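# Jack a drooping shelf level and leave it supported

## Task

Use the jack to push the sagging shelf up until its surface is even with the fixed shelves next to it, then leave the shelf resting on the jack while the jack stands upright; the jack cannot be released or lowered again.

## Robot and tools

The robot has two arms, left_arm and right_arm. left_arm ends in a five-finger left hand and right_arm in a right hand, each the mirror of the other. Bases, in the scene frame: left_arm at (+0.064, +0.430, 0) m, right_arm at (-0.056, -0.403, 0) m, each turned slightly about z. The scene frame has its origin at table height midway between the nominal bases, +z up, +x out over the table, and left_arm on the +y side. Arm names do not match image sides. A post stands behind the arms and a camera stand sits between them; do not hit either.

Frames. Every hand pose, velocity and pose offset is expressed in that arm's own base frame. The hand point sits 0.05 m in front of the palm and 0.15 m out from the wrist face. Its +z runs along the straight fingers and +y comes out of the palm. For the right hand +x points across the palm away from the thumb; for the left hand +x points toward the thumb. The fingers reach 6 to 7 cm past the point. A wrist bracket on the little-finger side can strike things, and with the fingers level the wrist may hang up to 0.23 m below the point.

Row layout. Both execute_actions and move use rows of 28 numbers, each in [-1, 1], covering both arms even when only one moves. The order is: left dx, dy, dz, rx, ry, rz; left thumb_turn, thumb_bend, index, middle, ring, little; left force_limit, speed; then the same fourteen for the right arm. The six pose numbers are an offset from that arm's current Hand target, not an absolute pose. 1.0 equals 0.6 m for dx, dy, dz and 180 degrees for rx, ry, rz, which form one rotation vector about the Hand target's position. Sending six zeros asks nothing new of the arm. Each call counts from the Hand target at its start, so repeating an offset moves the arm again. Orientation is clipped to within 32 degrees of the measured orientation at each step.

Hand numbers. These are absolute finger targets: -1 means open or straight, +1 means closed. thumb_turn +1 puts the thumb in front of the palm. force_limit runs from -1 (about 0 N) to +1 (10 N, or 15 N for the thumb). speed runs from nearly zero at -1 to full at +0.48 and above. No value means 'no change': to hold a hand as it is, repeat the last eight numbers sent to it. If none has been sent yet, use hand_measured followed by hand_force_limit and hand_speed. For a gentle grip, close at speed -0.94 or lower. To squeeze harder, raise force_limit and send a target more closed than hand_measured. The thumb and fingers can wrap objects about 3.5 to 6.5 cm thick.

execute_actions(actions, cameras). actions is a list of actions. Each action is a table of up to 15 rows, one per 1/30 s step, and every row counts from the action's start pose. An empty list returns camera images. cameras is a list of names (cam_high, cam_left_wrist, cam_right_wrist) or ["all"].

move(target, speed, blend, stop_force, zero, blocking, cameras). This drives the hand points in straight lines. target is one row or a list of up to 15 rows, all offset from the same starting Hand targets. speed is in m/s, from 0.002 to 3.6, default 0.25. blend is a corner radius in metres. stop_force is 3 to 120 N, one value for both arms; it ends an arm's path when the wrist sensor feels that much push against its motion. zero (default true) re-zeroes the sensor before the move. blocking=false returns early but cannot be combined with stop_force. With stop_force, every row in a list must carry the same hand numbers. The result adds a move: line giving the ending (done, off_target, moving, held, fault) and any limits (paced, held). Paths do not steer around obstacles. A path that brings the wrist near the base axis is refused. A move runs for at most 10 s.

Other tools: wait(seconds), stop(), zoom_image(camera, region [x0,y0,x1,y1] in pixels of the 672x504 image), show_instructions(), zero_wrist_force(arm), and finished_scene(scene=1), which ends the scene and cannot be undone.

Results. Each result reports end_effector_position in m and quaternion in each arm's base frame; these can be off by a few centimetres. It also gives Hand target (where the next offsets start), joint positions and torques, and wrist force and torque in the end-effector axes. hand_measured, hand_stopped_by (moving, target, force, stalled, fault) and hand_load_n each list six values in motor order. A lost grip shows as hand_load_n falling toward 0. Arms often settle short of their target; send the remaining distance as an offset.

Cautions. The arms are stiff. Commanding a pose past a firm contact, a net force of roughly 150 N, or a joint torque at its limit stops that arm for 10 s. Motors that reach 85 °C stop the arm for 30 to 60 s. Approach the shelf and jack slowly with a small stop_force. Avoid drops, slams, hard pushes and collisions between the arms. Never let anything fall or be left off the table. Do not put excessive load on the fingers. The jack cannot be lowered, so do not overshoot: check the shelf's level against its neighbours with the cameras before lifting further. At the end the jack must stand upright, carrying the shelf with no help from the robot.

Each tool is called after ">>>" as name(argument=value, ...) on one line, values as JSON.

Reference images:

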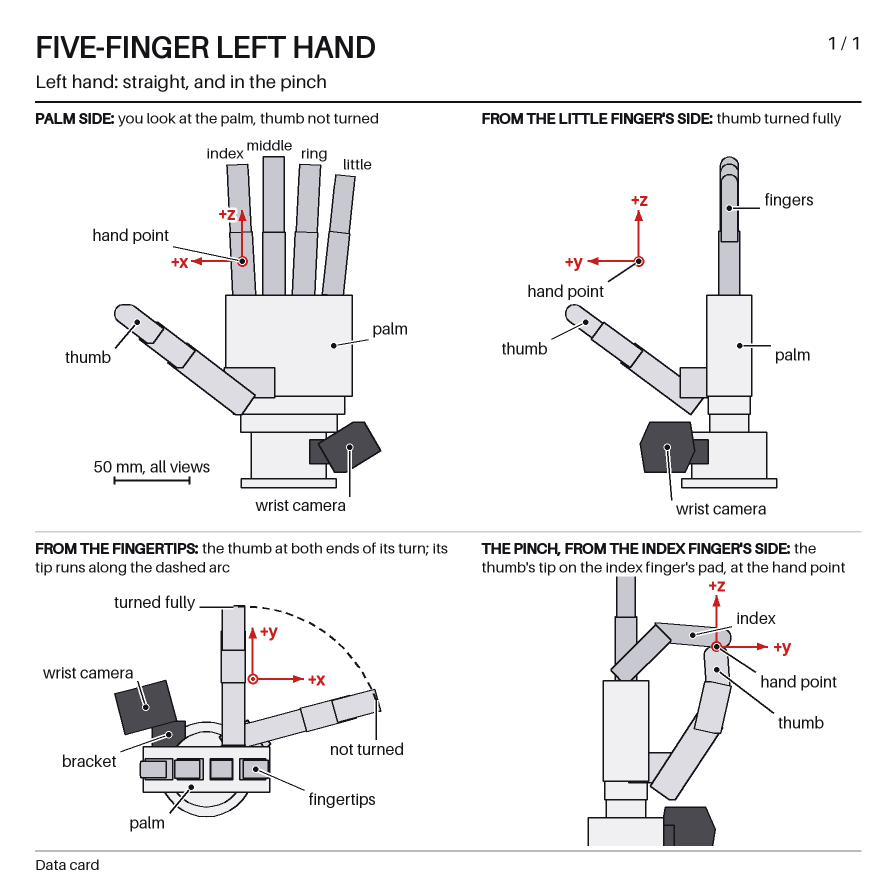

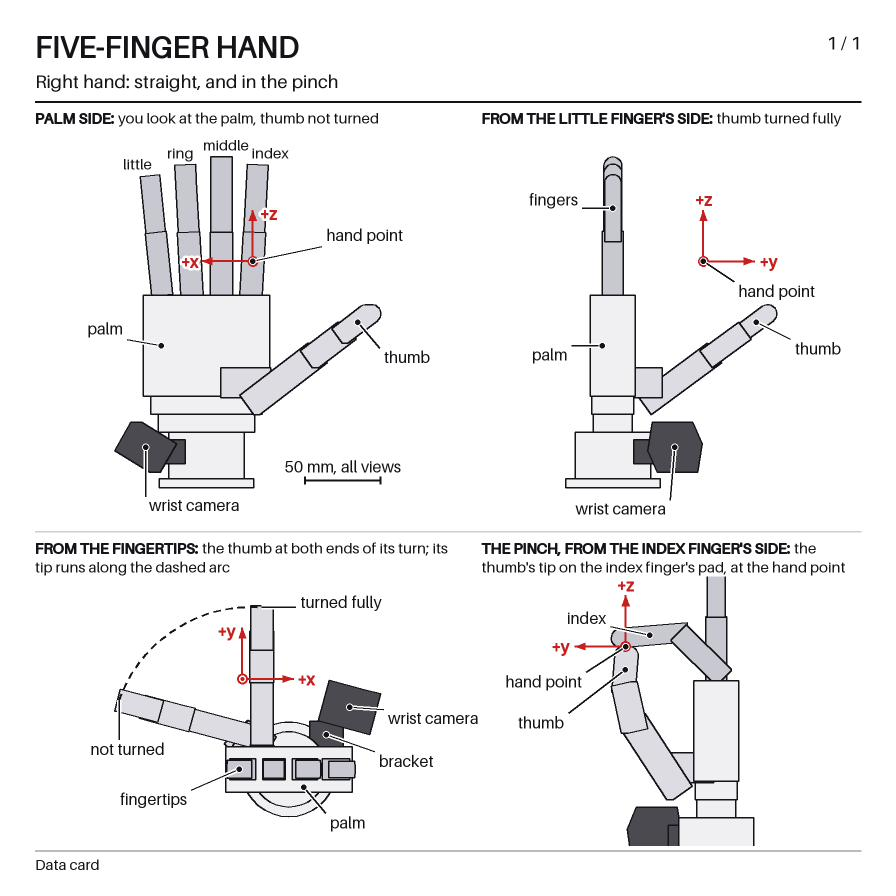

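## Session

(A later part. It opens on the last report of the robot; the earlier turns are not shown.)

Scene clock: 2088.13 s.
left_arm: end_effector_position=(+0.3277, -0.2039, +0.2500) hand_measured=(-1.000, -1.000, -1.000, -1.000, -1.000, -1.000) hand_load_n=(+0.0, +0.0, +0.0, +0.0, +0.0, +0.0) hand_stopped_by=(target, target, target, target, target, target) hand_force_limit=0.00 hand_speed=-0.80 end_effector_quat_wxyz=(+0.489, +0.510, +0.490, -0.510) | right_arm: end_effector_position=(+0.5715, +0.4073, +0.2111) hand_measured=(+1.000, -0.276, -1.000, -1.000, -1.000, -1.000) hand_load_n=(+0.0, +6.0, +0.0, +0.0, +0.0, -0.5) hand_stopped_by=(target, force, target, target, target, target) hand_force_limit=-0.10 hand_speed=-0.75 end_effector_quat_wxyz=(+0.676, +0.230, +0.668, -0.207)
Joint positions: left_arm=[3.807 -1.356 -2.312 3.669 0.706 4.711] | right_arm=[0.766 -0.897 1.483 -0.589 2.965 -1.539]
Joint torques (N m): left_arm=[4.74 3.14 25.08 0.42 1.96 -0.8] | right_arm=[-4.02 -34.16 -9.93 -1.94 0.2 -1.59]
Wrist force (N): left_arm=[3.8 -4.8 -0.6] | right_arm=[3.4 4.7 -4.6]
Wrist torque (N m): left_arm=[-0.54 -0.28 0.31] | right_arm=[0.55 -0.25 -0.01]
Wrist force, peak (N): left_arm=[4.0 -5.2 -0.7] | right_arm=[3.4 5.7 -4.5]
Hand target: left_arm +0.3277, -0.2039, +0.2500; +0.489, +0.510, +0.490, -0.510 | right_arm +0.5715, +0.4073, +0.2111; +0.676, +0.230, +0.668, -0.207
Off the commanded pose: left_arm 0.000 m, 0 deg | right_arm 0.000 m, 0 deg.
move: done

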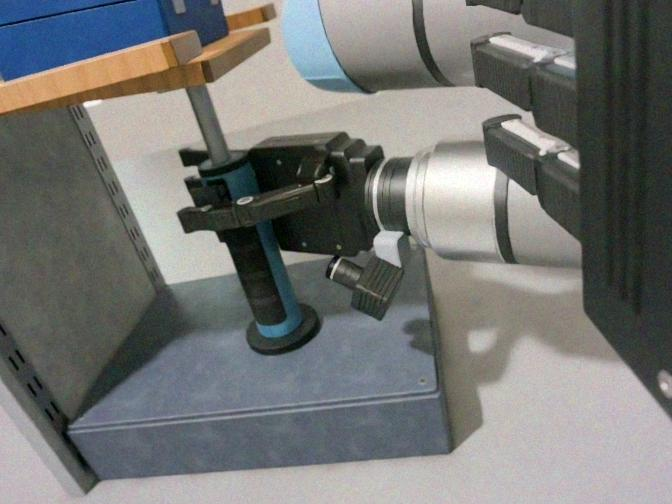

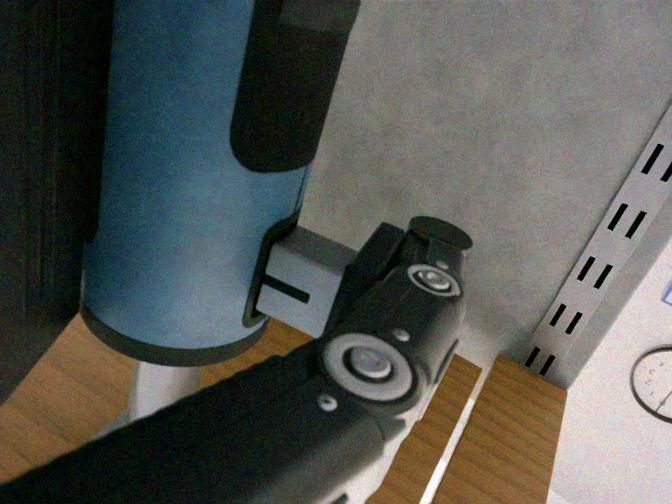

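>>> move(target=[0,0,0,0,0,0,-1,-1,-1,-1,-1,-1,0,-0.8,0,0,0,0,0,0,1,-0.15,-1,-1,-1,-1,0.2,-0.8], cameras=["cam_left_wrist","cam_right_wrist"])

>>> zoom_image(camera="cam_left_wrist", region=[140, 0, 300, 160])

>>> move(target=[0,0,0,0,0,0,-1,-1,-1,-1,-1,-1,0,-0.8,0,0,0,0,0,0,1,-0.75,-1,-1,-1,-1,0.1,-0.5], cameras=["cam_left_wrist","cam_right_wrist"])

>>> zoom_image(camera="cam_left_wrist", region=[140, 0, 300, 160])

Scene clock: 2097.47 s.
left_arm: end_effector_position=(+0.3277, -0.2039, +0.2500) hand_measured=(-1.000, -1.000, -1.000, -1.000, -1.000, -1.000) hand_load_n=(+0.0, +0.0, +0.0, +0.0, +0.0, +0.0) hand_stopped_by=(target, target, target, target, target, target) hand_force_limit=0.00 hand_speed=-0.80 end_effector_quat_wxyz=(+0.489, +0.510, +0.490, -0.510) | right_arm: end_effector_position=(+0.5715, +0.4073, +0.2111) hand_measured=(+1.000, -0.234, -1.000, -1.000, -1.000, -1.000) hand_load_n=(+0.0, +8.0, +0.0, +0.0, -0.5, +0.0) hand_stopped_by=(target, force, target, target, target, target) hand_force_limit=0.20 hand_speed=-0.80 end_effector_quat_wxyz=(+0.676, +0.230, +0.668, -0.207)
Joint positions: left_arm=[3.807 -1.356 -2.312 3.669 0.706 4.711] | right_arm=[0.766 -0.897 1.483 -0.589 2.965 -1.539]
Joint torques (N m): left_arm=[4.89 2.49 24.81 0.21 1.92 -0.74] | right_arm=[-3.52 -36.1 -9.41 -2.11 0.74 -1.67]
Wrist force (N): left_arm=[3.8 -4.8 -0.2] | right_arm=[3.6 3.9 -4.8]
Wrist torque (N m): left_arm=[-0.56 -0.25 0.31] | right_arm=[0.43 -0.25 -0.02]
Wrist force, peak (N): left_arm=[3.8 -5.1 -0.5] | right_arm=[3.5 5.6 -5.0]
Hand target: left_arm +0.3277, -0.2039, +0.2500; +0.489, +0.510, +0.490, -0.510 | right_arm +0.5715, +0.4073, +0.2111; +0.676, +0.230, +0.668, -0.207
Off the commanded pose: left_arm 0.000 m, 0 deg | right_arm 0.000 m, 0 deg.
move: done

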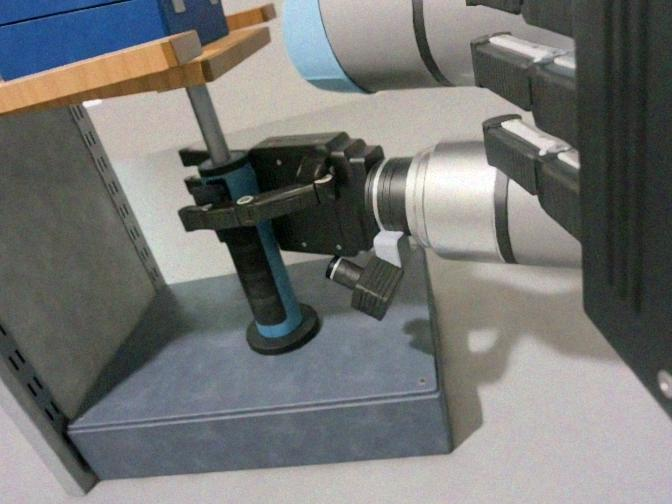

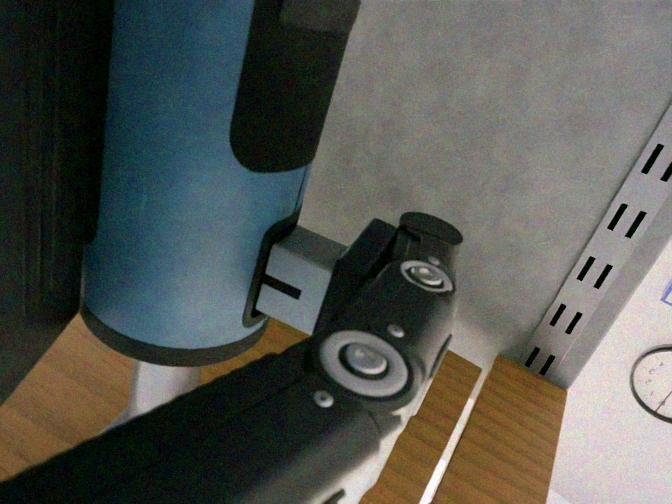

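Scaled by 3.150 from the camera's image (finer frame: 960x720).

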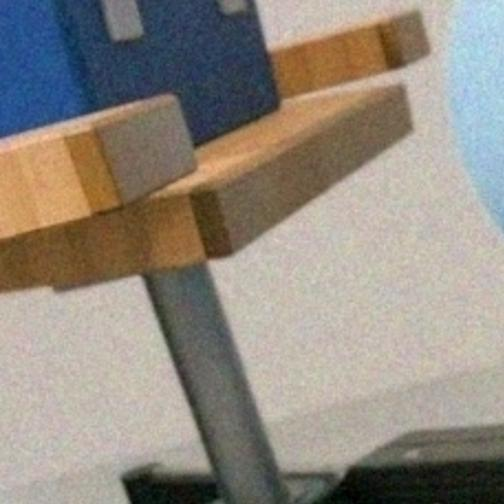

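Scene clock: 2098.47 s.
left_arm: end_effector_position=(+0.3277, -0.2039, +0.2500) hand_measured=(-1.000, -1.000, -1.000, -1.000, -1.000, -1.000) hand_load_n=(+0.0, +0.0, +0.5, +0.0, +0.0, +0.0) hand_stopped_by=(target, target, target, target, target, target) hand_force_limit=0.00 hand_speed=-0.80 end_effector_quat_wxyz=(+0.489, +0.510, +0.490, -0.510) | right_arm: end_effector_position=(+0.5715, +0.4073, +0.2111) hand_measured=(+1.000, -0.750, -1.000, -1.000, -1.000, -1.000) hand_load_n=(+0.0, +0.0, +0.0, +0.0, +0.0, +0.0) hand_stopped_by=(target, target, target, target, target, target) hand_force_limit=0.10 hand_speed=-0.50 end_effector_quat_wxyz=(+0.676, +0.230, +0.668, -0.207)
Joint positions: left_arm=[3.807 -1.356 -2.312 3.669 0.706 4.711] | right_arm=[0.766 -0.897 1.483 -0.589 2.965 -1.539]
Joint torques (N m): left_arm=[5.72 3.15 24.51 0.33 1.89 -1.05] | right_arm=[-3.53 -36.74 -9.08 -2.18 1.03 -1.68]
Wrist force (N): left_arm=[3.6 -5.0 -0.4] | right_arm=[1.4 -1.0 -2.7]
Wrist torque (N m): left_arm=[-0.57 -0.23 0.30] | right_arm=[0.06 -0.12 -0.14]
Wrist force, peak (N): left_arm=[3.7 -5.2 -0.7] | right_arm=[3.6 3.8 -5.0]
Hand target: left_arm +0.3277, -0.2039, +0.2500; +0.489, +0.510, +0.490, -0.510 | right_arm +0.5715, +0.4073, +0.2111; +0.676, +0.230, +0.668, -0.207
Off the commanded pose: left_arm 0.000 m, 0 deg | right_arm 0.000 m, 0 deg.
move: done

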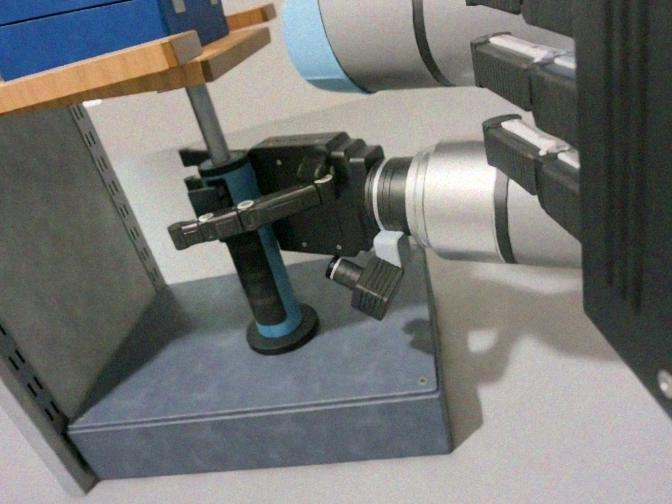

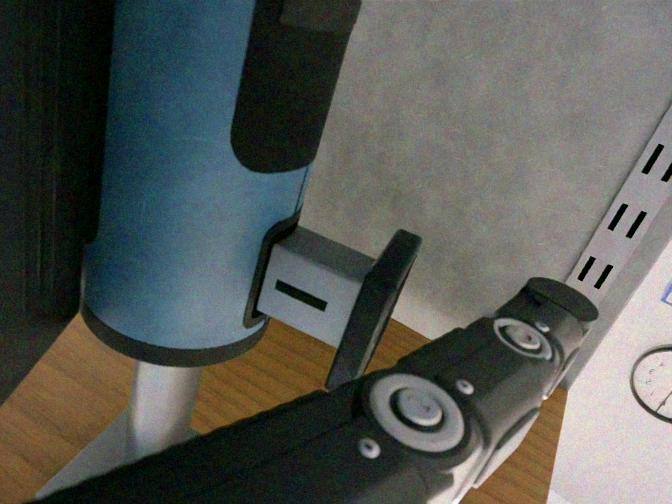

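Scaled by 3.150 from the camera's image (finer frame: 960x720).

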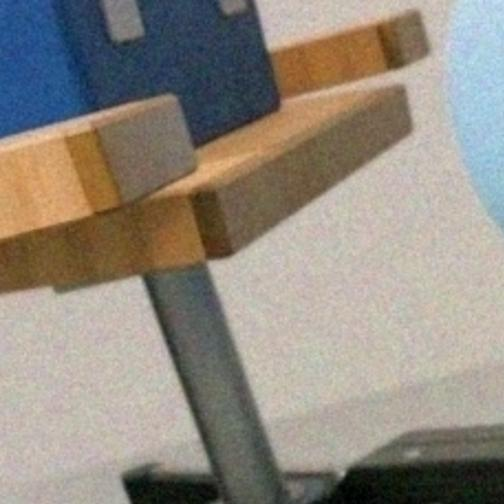

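>>> move(target=[[0,0,0,0,0,0,-1,-1,-1,-1,-1,-1,0,-0.8,0,0,0,0,0,0,1,-0.15,-1,-1,-1,-1,0.25,-0.75],[0,0,0,0,0,0,-1,-1,-1,-1,-1,-1,0,-0.8,0,0,0,0,0,0,1,-0.75,-1,-1,-1,-1,0.1,-0.3],[0,0,0,0,0,0,-1,-1,-1,-1,-1,-1,0,-0.8,0,0,0,0,0,0,1,-0.15,-1,-1,-1,-1,0.25,-0.75]], cameras=["cam_left_wrist","cam_right_wrist"])

>>> zoom_image(camera="cam_left_wrist", region=[140, 0, 300, 160])

>>> zoom_image(camera="cam_left_wrist", region=[120, 80, 420, 380])

Scene clock: 2115.77 s.
left_arm: end_effector_position=(+0.3277, -0.2039, +0.2500) hand_measured=(-1.000, -1.000, -1.000, -1.000, -1.000, -1.000) hand_load_n=(+0.0, +0.0, +0.0, +0.0, +0.0, +0.0) hand_stopped_by=(target, target, target, target, target, target) hand_force_limit=0.00 hand_speed=-0.80 end_effector_quat_wxyz=(+0.489, +0.510, +0.490, -0.510) | right_arm: end_effector_position=(+0.5715, +0.4073, +0.2111) hand_measured=(+1.000, -0.198, -1.000, -1.000, -1.000, -1.000) hand_load_n=(-0.5, +8.5, +0.0, +0.0, +0.5, +0.0) hand_stopped_by=(target, force, target, target, target, target) hand_force_limit=0.25 hand_speed=-0.75 end_effector_quat_wxyz=(+0.676, +0.230, +0.668, -0.207)
Joint positions: left_arm=[3.807 -1.356 -2.312 3.669 0.706 4.711] | right_arm=[0.766 -0.897 1.483 -0.589 2.965 -1.539]
Joint torques (N m): left_arm=[4.63 0.38 24.63 0.17 1.94 -0.88] | right_arm=[-3.37 -39.77 -8.68 1.39 1.04 -1.22]
Wrist force (N): left_arm=[3.5 -4.8 -0.3] | right_arm=[4.2 10.9 -3.1]
Wrist torque (N m): left_arm=[-0.55 -0.22 0.29] | right_arm=[0.73 -0.28 0.09]
Wrist force, peak (N): left_arm=[4.0 -5.2 -0.5] | right_arm=[4.4 12.3 -3.1]
Hand target: left_arm +0.3277, -0.2039, +0.2500; +0.489, +0.510, +0.490, -0.510 | right_arm +0.5715, +0.4073, +0.2111; +0.676, +0.230, +0.668, -0.207
Off the commanded pose: left_arm 0.000 m, 0 deg | right_arm 0.000 m, 0 deg.
move: done

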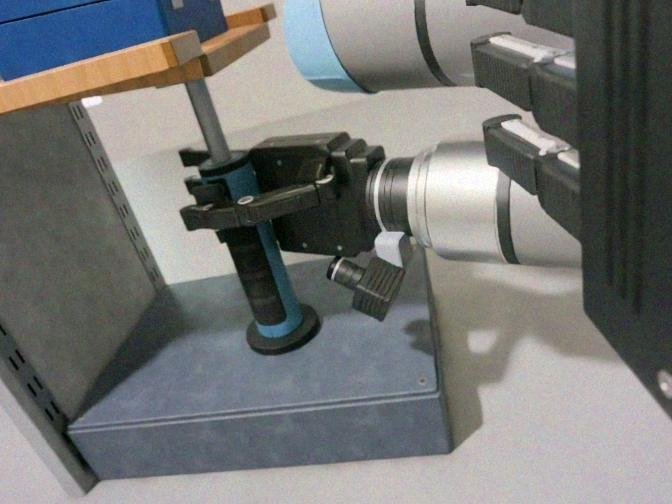

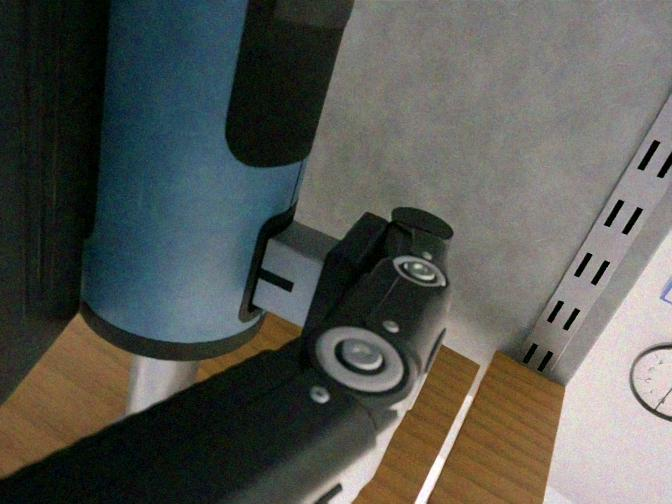

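Scaled by 3.150 from the camera's image (finer frame: 960x720).

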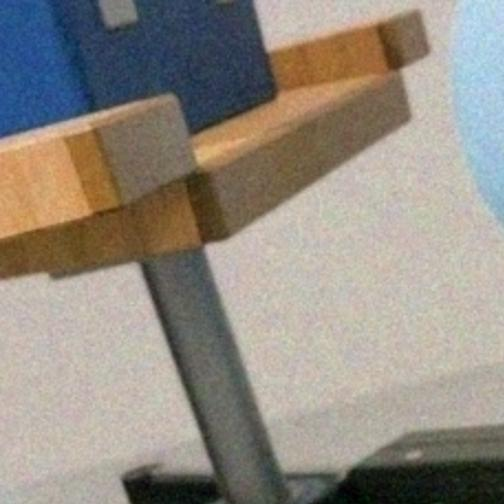

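Scaled by 1.680 from the camera's image (finer frame: 960x720).

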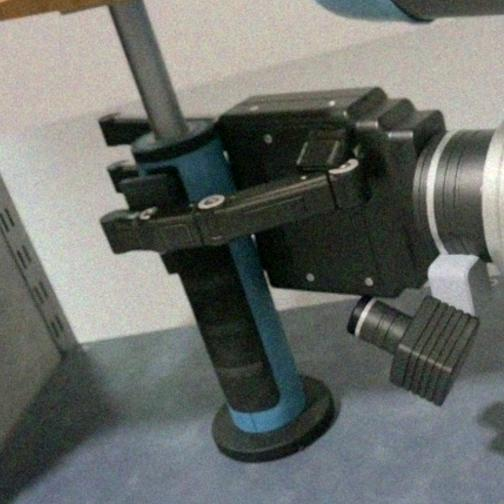

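>>> move(target=[0,0,0,0,0,0,-1,-1,-1,-1,-1,-1,0,-0.8,0,0,0,0,0,0,1,-0.75,-1,-1,-1,-1,0.1,-0.3])

>>> move(target=[0,0,0,0,0,0,-1,-1,-1,-1,-1,-1,0,-0.8,0.0039,0.0054,0,0,0,0,1,-0.75,-1,-1,-1,-1,0.1,-0.3], speed=0.004, stop_force=4, cameras=["cam_left_wrist","cam_right_wrist"])

>>> zoom_image(camera="cam_left_wrist", region=[120, 80, 420, 380])

Scene clock: 2128.60 s.
left_arm: end_effector_position=(+0.3277, -0.2039, +0.2500) hand_measured=(-1.000, -1.000, -1.000, -1.000, -1.000, -1.000) hand_load_n=(+0.0, +0.0, +0.0, +0.0, +0.0, +0.0) hand_stopped_by=(target, target, target, target, target, target) hand_force_limit=0.00 hand_speed=-0.80 end_effector_quat_wxyz=(+0.489, +0.510, +0.490, -0.510) | right_arm: end_effector_position=(+0.5715, +0.4073, +0.2111) hand_measured=(+1.000, -0.750, -1.000, -1.000, -1.000, -1.000) hand_load_n=(+0.0, +0.0, +0.0, +0.0, +0.0, +0.0) hand_stopped_by=(target, target, target, target, target, target) hand_force_limit=0.10 hand_speed=-0.30 end_effector_quat_wxyz=(+0.676, +0.230, +0.668, -0.207)
Joint positions: left_arm=[3.807 -1.356 -2.312 3.669 0.706 4.711] | right_arm=[0.766 -0.897 1.483 -0.589 2.965 -1.539]
Joint torques (N m): left_arm=[5.52 1.2 24.72 0.13 2 -0.93] | right_arm=[-3.22 -41.4 -9.45 1.13 1.01 -0.16]
Wrist force (N): left_arm=[3.6 -5.2 -0.7] | right_arm=[1.1 -0.9 -2.1]
Wrist torque (N m): left_arm=[-0.58 -0.24 0.30] | right_arm=[-0.04 -0.06 -0.17]
Wrist force, peak (N): left_arm=[3.8 -5.1 -0.8] | right_arm=[4.4 10.9 -2.9]
Hand target: left_arm +0.3277, -0.2039, +0.2500; +0.489, +0.510, +0.490, -0.510 | right_arm +0.5715, +0.4073, +0.2111; +0.676, +0.230, +0.668, -0.207
Off the commanded pose: left_arm 0.000 m, 0 deg | right_arm 0.000 m, 0 deg.
move: done

Scene clock: 2130.67 s.
left_arm: end_effector_position=(+0.3277, -0.2039, +0.2500) hand_measured=(-1.000, -1.000, -1.000, -1.000, -1.000, -1.000) hand_load_n=(+0.0, +0.0, +0.0, +0.0, +0.0, +0.0) hand_stopped_by=(target, target, target, target, target, target) hand_force_limit=0.00 hand_speed=-0.80 end_effector_quat_wxyz=(+0.489, +0.510, +0.490, -0.510) | right_arm: end_effector_position=(+0.5737, +0.4104, +0.2110) hand_measured=(+1.000, -0.750, -1.000, -1.000, -1.000, -1.000) hand_load_n=(+0.0, +0.0, +0.0, +0.0, +0.0, +0.0) hand_stopped_by=(target, target, target, target, target, target) hand_force_limit=0.10 hand_speed=-0.30 end_effector_quat_wxyz=(+0.676, +0.230, +0.668, -0.207)
Joint positions: left_arm=[3.807 -1.356 -2.312 3.669 0.706 4.711] | right_arm=[0.767 -0.89 1.47 -0.584 2.966 -1.54]
Joint torques (N m): left_arm=[5.32 1.37 25.16 0.3 1.94 -0.93] | right_arm=[0.12 -65.58 -8.44 -2.61 -2.39 -0.53]
Wrist force (N): left_arm=[3.7 -4.8 -0.6] | right_arm=[-0.1 -6.1 -5.7]
Wrist torque (N m): left_arm=[-0.54 -0.26 0.30] | right_arm=[-0.13 0.09 -0.30]
Wrist force, peak (N): left_arm=[4.0 -5.0 -0.4] | right_arm=[0.0 -6.3 -5.8]
Hand target: left_arm +0.3277, -0.2039, +0.2500; +0.489, +0.510, +0.490, -0.510 | right_arm +0.5737, +0.4104, +0.2111; +0.676, +0.230, +0.668, -0.207
Off the commanded pose: left_arm 0.000 m, 0 deg | right_arm 0.000 m, 0 deg.
move: contact (right_arm)

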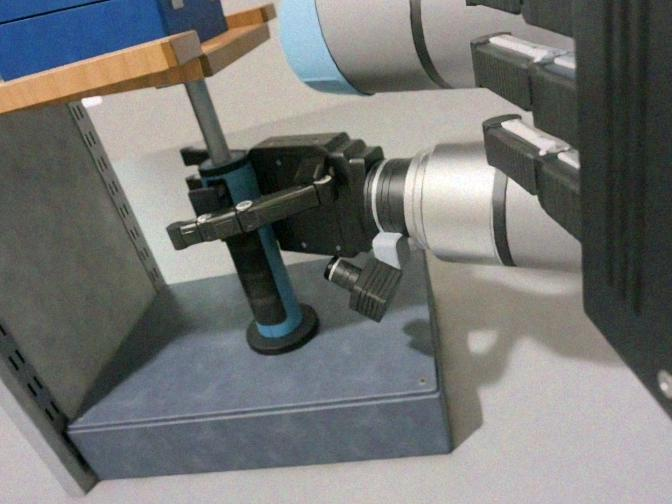

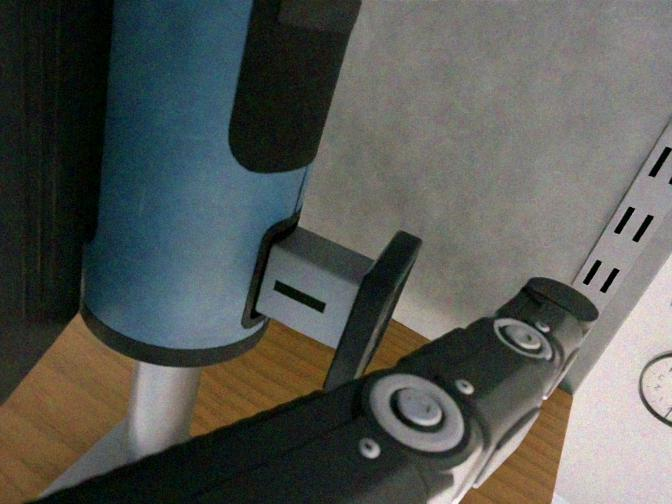

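Scaled by 1.680 from the camera's image (finer frame: 960x720).

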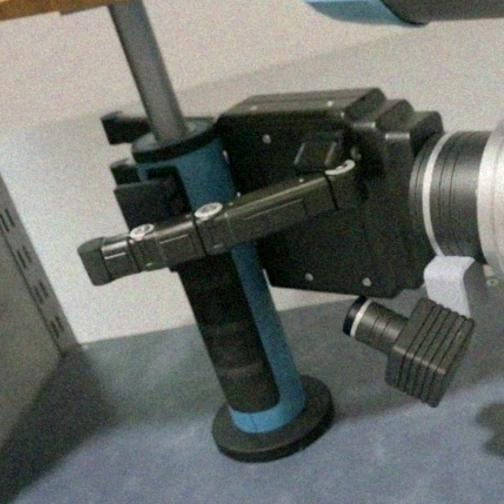

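>>> move(target=[[0,0,0,0,0,0,-1,-1,-1,-1,-1,-1,0,-0.8,0,0,0,0,0,0,1,-0.15,-1,-1,-1,-1,0.2,-0.75],[0,0,0,0,0,0,-1,-1,-1,-1,-1,-1,0,-0.8,0,0,0,0,0,0,1,-0.7,-1,-1,-1,-1,0.1,-0.3],[0,0,0,0,0,0,-1,-1,-1,-1,-1,-1,0,-0.8,0,0,0,0,0,0,1,-0.15,-1,-1,-1,-1,0.2,-0.75]], cameras=["cam_left_wrist","cam_right_wrist"])

>>> zoom_image(camera="cam_left_wrist", region=[140, 0, 300, 160])

>>> zoom_image(camera="cam_left_wrist", region=[120, 80, 420, 380])

Scene clock: 2152.83 s.
left_arm: end_effector_position=(+0.3277, -0.2039, +0.2500) hand_measured=(-1.000, -1.000, -1.000, -1.000, -1.000, -1.000) hand_load_n=(+0.0, +0.0, +0.0, +0.0, +0.0, +0.0) hand_stopped_by=(target, target, target, target, target, target) hand_force_limit=0.00 hand_speed=-0.80 end_effector_quat_wxyz=(+0.489, +0.510, +0.490, -0.510) | right_arm: end_effector_position=(+0.5737, +0.4104, +0.2111) hand_measured=(+1.000, -0.220, -1.000, -1.000, -1.000, -1.000) hand_load_n=(+0.0, +8.0, +0.0, +0.0, +0.0, +0.0) hand_stopped_by=(target, force, target, target, target, target) hand_force_limit=0.20 hand_speed=-0.75 end_effector_quat_wxyz=(+0.676, +0.230, +0.668, -0.207)
Joint positions: left_arm=[3.807 -1.356 -2.312 3.669 0.706 4.711] | right_arm=[0.767 -0.89 1.47 -0.584 2.966 -1.54]
Joint torques (N m): left_arm=[5.86 1.17 26.36 0.16 2.01 -0.88] | right_arm=[-5.46 -74.93 -8.4 0.78 1.05 -0.3]
Wrist force (N): left_arm=[3.6 -5.1 -0.5] | right_arm=[3.1 -1.3 -6.7]
Wrist torque (N m): left_arm=[-0.58 -0.24 0.30] | right_arm=[0.25 -0.15 -0.18]
Wrist force, peak (N): left_arm=[3.9 -5.2 -0.6] | right_arm=[2.4 -0.4 -8.5]
Hand target: left_arm +0.3277, -0.2039, +0.2500; +0.489, +0.510, +0.490, -0.510 | right_arm +0.5737, +0.4104, +0.2111; +0.676, +0.230, +0.668, -0.207
Off the commanded pose: left_arm 0.000 m, 0 deg | right_arm 0.000 m, 0 deg.
move: done

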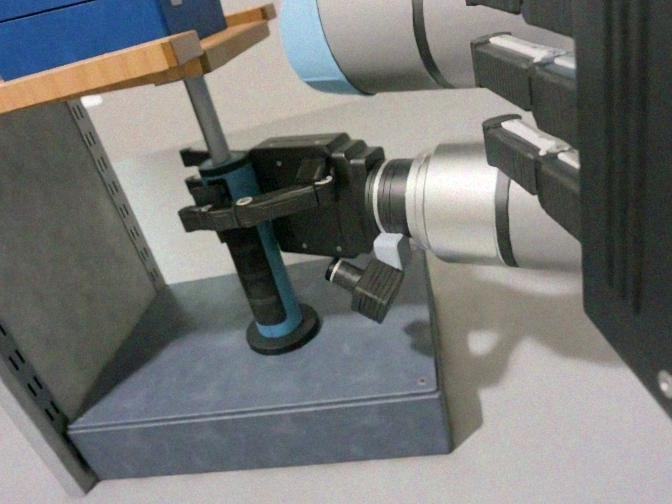

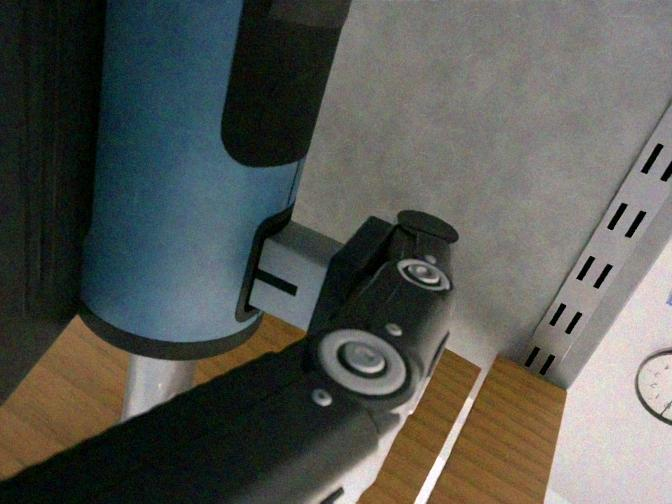

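Scaled by 3.150 from the camera's image (finer frame: 960x720).

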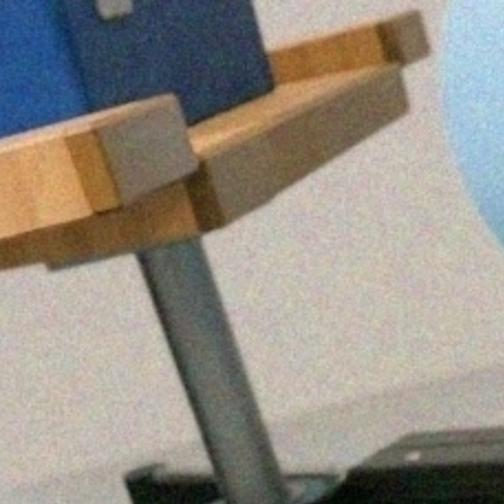

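Scaled by 1.680 from the camera's image (finer frame: 960x720).

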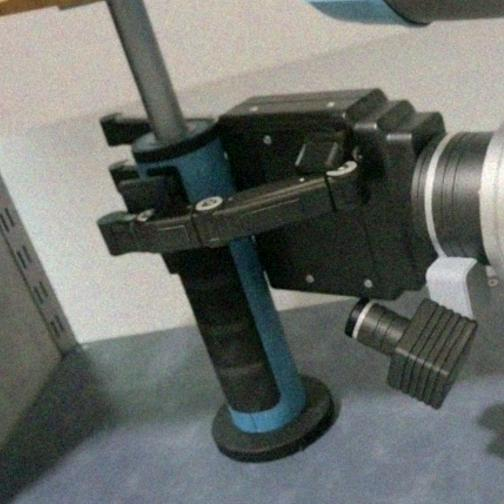

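>>> move(target=[[0,0,0,0,0,0,-1,-1,-1,-1,-1,-1,0,-0.8,0,0,0,0,0,0,1,-0.7,-1,-1,-1,-1,0.1,-0.3],[0,0,0,0,0,0,-1,-1,-1,-1,-1,-1,0,-0.8,0,0,0,0,0,0,1,-0.15,-1,-1,-1,-1,0.2,-0.7],[0,0,0,0,0,0,-1,-1,-1,-1,-1,-1,0,-0.8,0,0,0,0,0,0,1,-0.7,-1,-1,-1,-1,0.1,-0.3],[0,0,0,0,0,0,-1,-1,-1,-1,-1,-1,0,-0.8,0,0,0,0,0,0,1,-0.15,-1,-1,-1,-1,0.2,-0.7],[0,0,0,0,0,0,-1,-1,-1,-1,-1,-1,0,-0.8,0,0,0,0,0,0,1,-0.7,-1,-1,-1,-1,0.1,-0.3],[0,0,0,0,0,0,-1,-1,-1,-1,-1,-1,0,-0.8,0,0,0,0,0,0,1,-0.15,-1,-1,-1,-1,0.2,-0.7],[0,0,0,0,0,0,-1,-1,-1,-1,-1,-1,0,-0.8,0,0,0,0,0,0,1,-0.7,-1,-1,-1,-1,0.1,-0.3],[0,0,0,0,0,0,-1,-1,-1,-1,-1,-1,0,-0.8,0,0,0,0,0,0,1,-0.15,-1,-1,-1,-1,0.2,-0.7]], cameras=["cam_left_wrist","cam_right_wrist"])

>>> zoom_image(camera="cam_left_wrist", region=[140, 0, 300, 160])

>>> zoom_image(camera="cam_left_wrist", region=[120, 80, 420, 380])

Scene clock: 2173.60 s.
left_arm: end_effector_position=(+0.3277, -0.2039, +0.2500) hand_measured=(-1.000, -1.000, -1.000, -1.000, -1.000, -1.000) hand_load_n=(+0.0, +0.0, +0.0, +0.0, +0.0, +0.0) hand_stopped_by=(target, target, target, target, target, target) hand_force_limit=0.00 hand_speed=-0.80 end_effector_quat_wxyz=(+0.489, +0.510, +0.490, -0.510) | right_arm: end_effector_position=(+0.5737, +0.4104, +0.2111) hand_measured=(+1.000, -0.208, -1.000, -1.000, -1.000, -1.000) hand_load_n=(+0.0, +8.0, +0.0, +0.0, +0.0, +0.0) hand_stopped_by=(target, force, target, target, target, target) hand_force_limit=0.20 hand_speed=-0.70 end_effector_quat_wxyz=(+0.676, +0.230, +0.668, -0.207)
Joint positions: left_arm=[3.807 -1.356 -2.312 3.669 0.706 4.711] | right_arm=[0.767 -0.89 1.47 -0.584 2.966 -1.54]
Joint torques (N m): left_arm=[4.18 0.01 25.54 0.37 1.72 -0.89] | right_arm=[-5.21 -74.24 -10.41 1.03 0.94 -0.65]
Wrist force (N): left_arm=[3.6 -4.9 -0.3] | right_arm=[3.2 -1.3 -6.0]
Wrist torque (N m): left_arm=[-0.57 -0.23 0.30] | right_arm=[0.24 -0.18 -0.14]
Wrist force, peak (N): left_arm=[3.9 -5.2 -0.8] | right_arm=[3.6 -1.4 -6.9]
Hand target: left_arm +0.3277, -0.2039, +0.2500; +0.489, +0.510, +0.490, -0.510 | right_arm +0.5737, +0.4104, +0.2111; +0.676, +0.230, +0.668, -0.207
Off the commanded pose: left_arm 0.000 m, 0 deg | right_arm 0.000 m, 0 deg.
move: done

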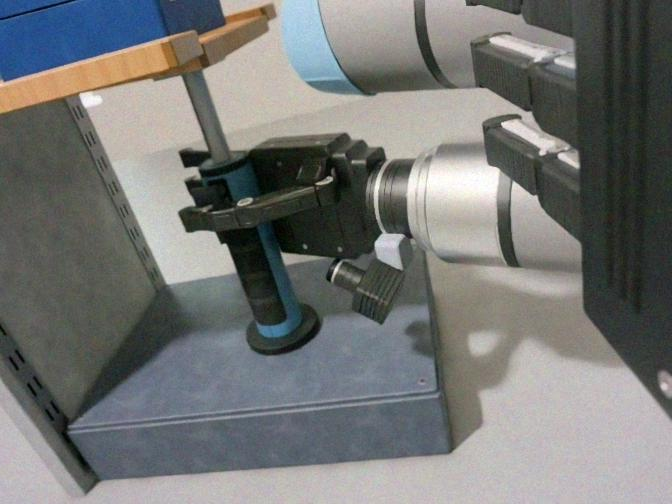

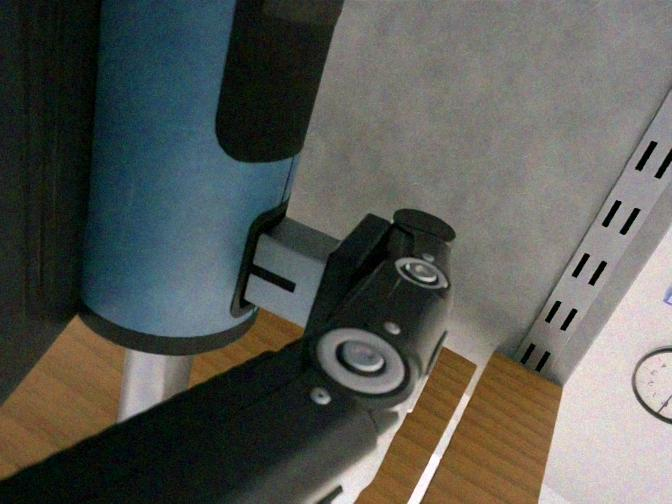

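Scaled by 3.150 from the camera's image (finer frame: 960x720).

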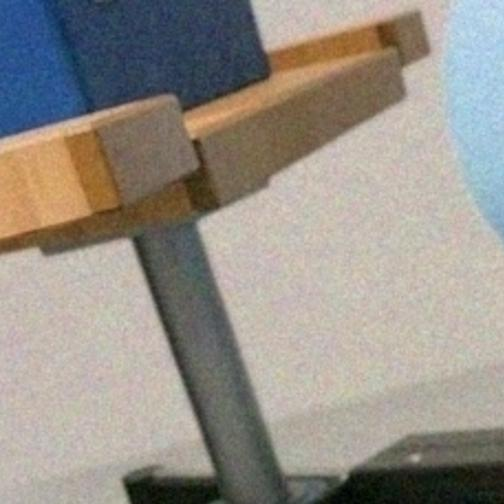

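Scaled by 1.680 from the camera's image (finer frame: 960x720).

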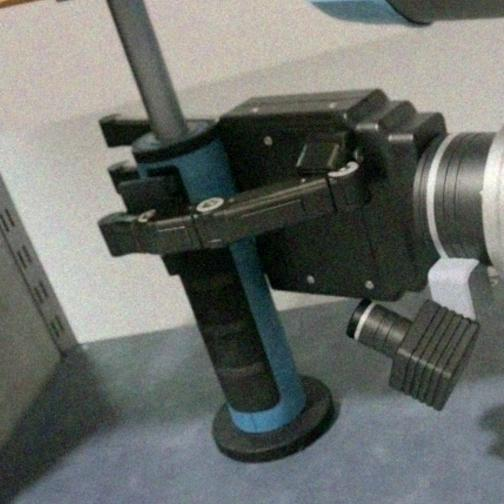

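>>> move(target=[[0,0,0,0,0,0,-1,-1,-1,-1,-1,-1,0,-0.8,0,0,0,0,0,0,1,-0.7,-1,-1,-1,-1,0.1,-0.3],[0,0,0,0,0,0,-1,-1,-1,-1,-1,-1,0,-0.8,0,0,0.0006,0,0,0,1,-0.15,-1,-1,-1,-1,0.2,-0.7],[0,0,0,0,0,0,-1,-1,-1,-1,-1,-1,0,-0.8,0,0,0.0006,0,0,0,1,-0.7,-1,-1,-1,-1,0.1,-0.3],[0,0,0,0,0,0,-1,-1,-1,-1,-1,-1,0,-0.8,0,0,0.0006,0,0,0,1,-0.15,-1,-1,-1,-1,0.2,-0.7],[0,0,0,0,0,0,-1,-1,-1,-1,-1,-1,0,-0.8,0,0,0.0006,0,0,0,1,-0.7,-1,-1,-1,-1,0.1,-0.3],[0,0,0,0,0,0,-1,-1,-1,-1,-1,-1,0,-0.8,0,0,0.0006,0,0,0,1,-0.15,-1,-1,-1,-1,0.2,-0.7],[0,0,0,0,0,0,-1,-1,-1,-1,-1,-1,0,-0.8,0,0,0.0006,0,0,0,1,-0.7,-1,-1,-1,-1,0.1,-0.3],[0,0,0,0,0,0,-1,-1,-1,-1,-1,-1,0,-0.8,0,0,0.0006,0,0,0,1,-0.15,-1,-1,-1,-1,0.2,-0.7]], cameras=["cam_left_wrist","cam_right_wrist"])

>>> zoom_image(camera="cam_left_wrist", region=[140, 0, 300, 160])

>>> zoom_image(camera="cam_left_wrist", region=[120, 80, 420, 380])

Scene clock: 2196.57 s.
left_arm: end_effector_position=(+0.3277, -0.2039, +0.2500) hand_measured=(-1.000, -1.000, -1.000, -1.000, -1.000, -1.000) hand_load_n=(+0.0, +0.0, +0.0, -0.5, +0.0, +0.0) hand_stopped_by=(target, target, target, target, target, target) hand_force_limit=0.00 hand_speed=-0.80 end_effector_quat_wxyz=(+0.489, +0.510, +0.490, -0.510) | right_arm: end_effector_position=(+0.5737, +0.4104, +0.2115) hand_measured=(+1.000, -0.194, -1.000, -1.000, -1.000, -1.000) hand_load_n=(+0.0, +8.0, +0.0, +0.0, +0.0, +0.0) hand_stopped_by=(target, force, target, target, target, target) hand_force_limit=0.20 hand_speed=-0.70 end_effector_quat_wxyz=(+0.676, +0.230, +0.668, -0.207)
Joint positions: left_arm=[3.807 -1.356 -2.312 3.669 0.706 4.711] | right_arm=[0.767 -0.89 1.469 -0.583 2.966 -1.54]
Joint torques (N m): left_arm=[4.96 -1.13 24.25 0.05 1.8 -0.82] | right_arm=[-4.34 -70.86 -26.12 -1.17 0.94 -0.61]
Wrist force (N): left_arm=[3.6 -5.0 -0.6] | right_arm=[3.3 -1.2 -5.6]
Wrist torque (N m): left_arm=[-0.57 -0.24 0.31] | right_arm=[0.23 -0.20 -0.10]
Wrist force, peak (N): left_arm=[3.8 -5.3 -0.6] | right_arm=[2.6 0.4 -6.9]
Hand target: left_arm +0.3277, -0.2039, +0.2500; +0.489, +0.510, +0.490, -0.510 | right_arm +0.5737, +0.4104, +0.2115; +0.676, +0.230, +0.668, -0.207
Off the commanded pose: left_arm 0.000 m, 0 deg | right_arm 0.000 m, 0 deg.
move: done

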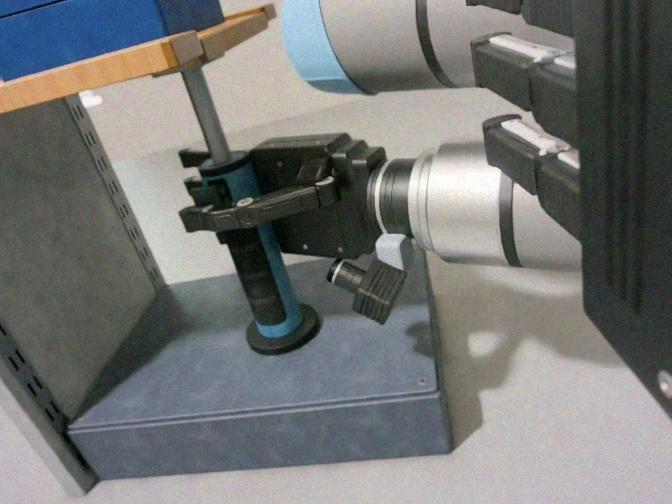

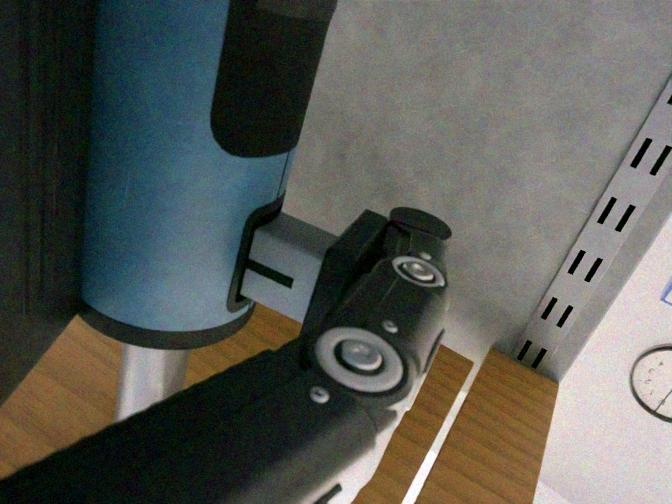

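Scaled by 3.150 from the camera's image (finer frame: 960x720).

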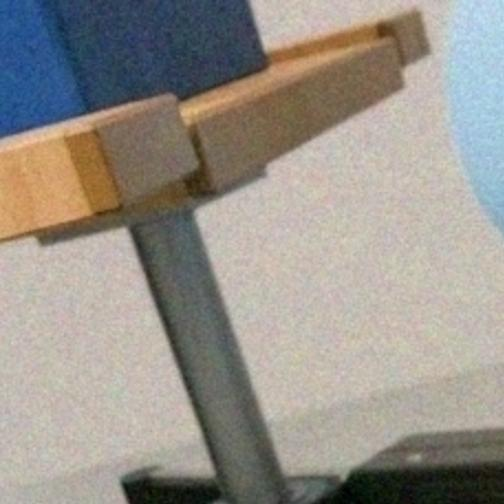

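Scaled by 1.680 from the camera's image (finer frame: 960x720).

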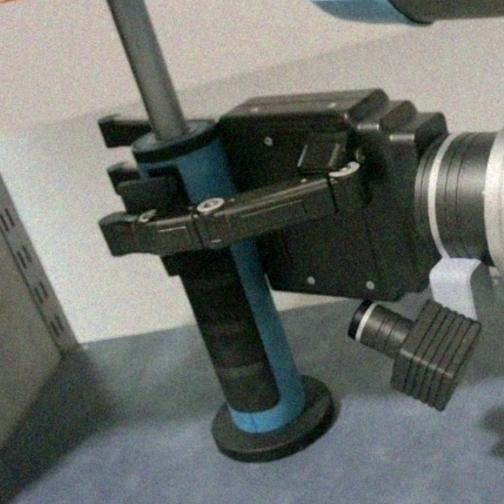

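>>> move(target=[[0,0,0,0,0,0,-1,-1,-1,-1,-1,-1,0,-0.8,0,0,0,0,0,0,1,-0.7,-1,-1,-1,-1,0.1,-0.3],[0,0,0,0,0,0,-1,-1,-1,-1,-1,-1,0,-0.8,0,0,0,0,0,0,1,-0.15,-1,-1,-1,-1,0.2,-0.7],[0,0,0,0,0,0,-1,-1,-1,-1,-1,-1,0,-0.8,0,0,0,0,0,0,1,-0.7,-1,-1,-1,-1,0.1,-0.3],[0,0,0,0,0,0,-1,-1,-1,-1,-1,-1,0,-0.8,0,0,0,0,0,0,1,-0.15,-1,-1,-1,-1,0.2,-0.7],[0,0,0,0,0,0,-1,-1,-1,-1,-1,-1,0,-0.8,0,0,0,0,0,0,1,-0.7,-1,-1,-1,-1,0.1,-0.3],[0,0,0,0,0,0,-1,-1,-1,-1,-1,-1,0,-0.8,0,0,0,0,0,0,1,-0.15,-1,-1,-1,-1,0.2,-0.7]], cameras=["cam_left_wrist","cam_right_wrist"])

>>> zoom_image(camera="cam_left_wrist", region=[140, 0, 300, 160])

>>> zoom_image(camera="cam_right_wrist", region=[330, 250, 630, 504])

Scene clock: 2215.73 s.
left_arm: end_effector_position=(+0.3277, -0.2039, +0.2500) hand_measured=(-1.000, -1.000, -1.000, -1.000, -1.000, -1.000) hand_load_n=(+0.0, +0.0, +0.0, +0.5, +0.0, +0.0) hand_stopped_by=(target, target, target, target, target, target) hand_force_limit=0.00 hand_speed=-0.80 end_effector_quat_wxyz=(+0.489, +0.510, +0.490, -0.510) | right_arm: end_effector_position=(+0.5737, +0.4104, +0.2115) hand_measured=(+1.000, -0.194, -1.000, -1.000, -1.000, -1.000) hand_load_n=(+0.0, +8.0, +0.0, +0.0, +0.0, +0.0) hand_stopped_by=(target, force, target, target, target, target) hand_force_limit=0.20 hand_speed=-0.70 end_effector_quat_wxyz=(+0.676, +0.230, +0.668, -0.207)
Joint positions: left_arm=[3.807 -1.356 -2.312 3.669 0.706 4.711] | right_arm=[0.767 -0.89 1.469 -0.583 2.966 -1.54]
Joint torques (N m): left_arm=[4.15 -2.13 25.37 0.15 2.12 -0.93] | right_arm=[-4.42 -63.27 -21.43 -2 0.94 1.06]
Wrist force (N): left_arm=[3.6 -5.0 -0.6] | right_arm=[2.7 -1.5 -7.2]
Wrist torque (N m): left_arm=[-0.56 -0.24 0.31] | right_arm=[0.23 -0.11 -0.11]
Wrist force, peak (N): left_arm=[4.2 -4.9 -0.8] | right_arm=[2.9 -1.7 -7.9]
Hand target: left_arm +0.3277, -0.2039, +0.2500; +0.489, +0.510, +0.490, -0.510 | right_arm +0.5737, +0.4104, +0.2115; +0.676, +0.230, +0.668, -0.207
Off the commanded pose: left_arm 0.000 m, 0 deg | right_arm 0.000 m, 0 deg.
move: done

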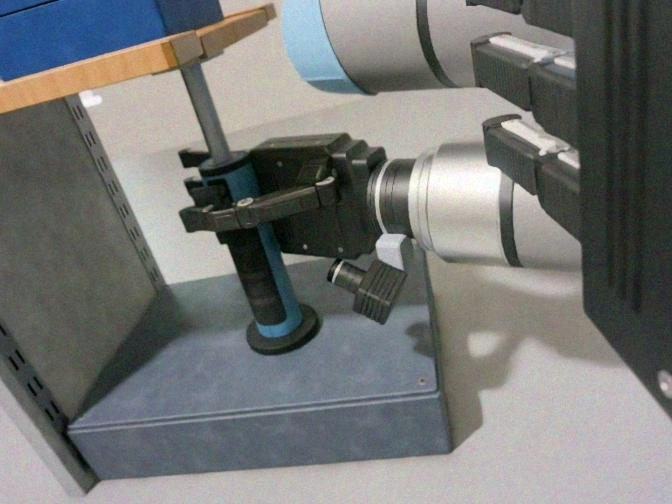

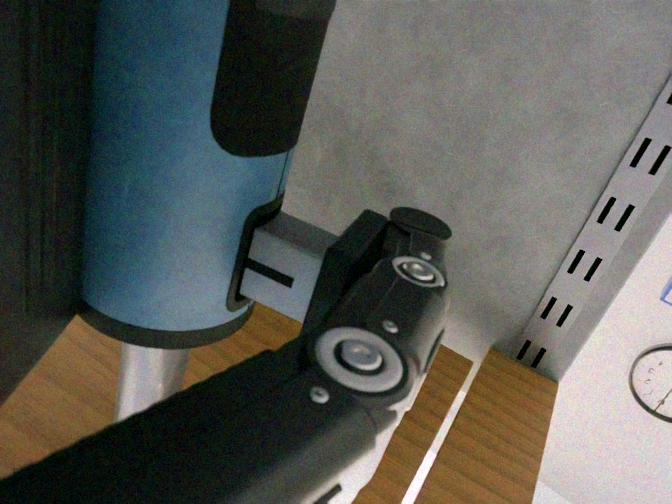

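Scaled by 3.150 from the camera's image (finer frame: 960x720).

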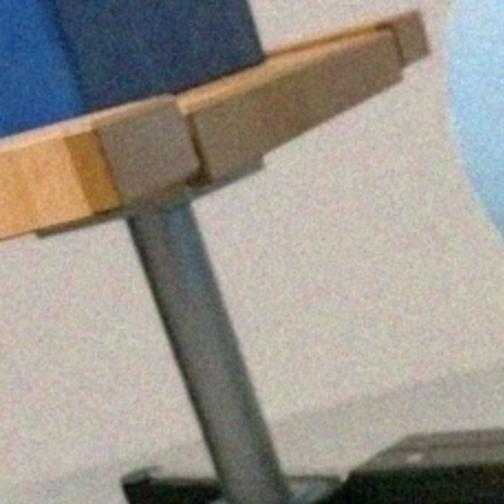

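Scaled by 1.680 from the camera's image (finer frame: 960x720).

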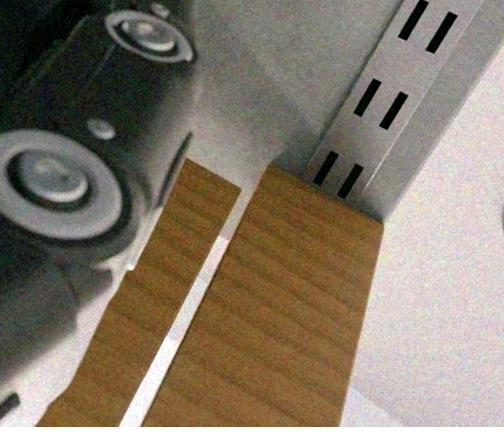

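>>> zoom_image(camera="cam_left_wrist", region=[165, 0, 285, 90])

Scaled by 4.200 from the camera's image (finer frame: 960x720).

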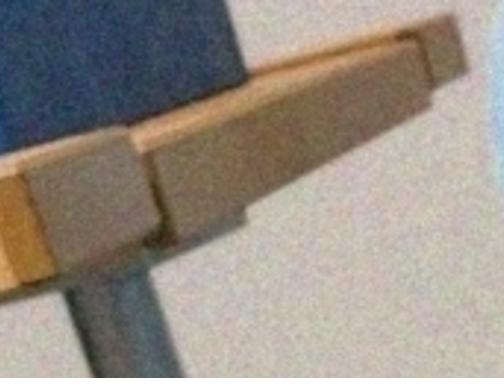

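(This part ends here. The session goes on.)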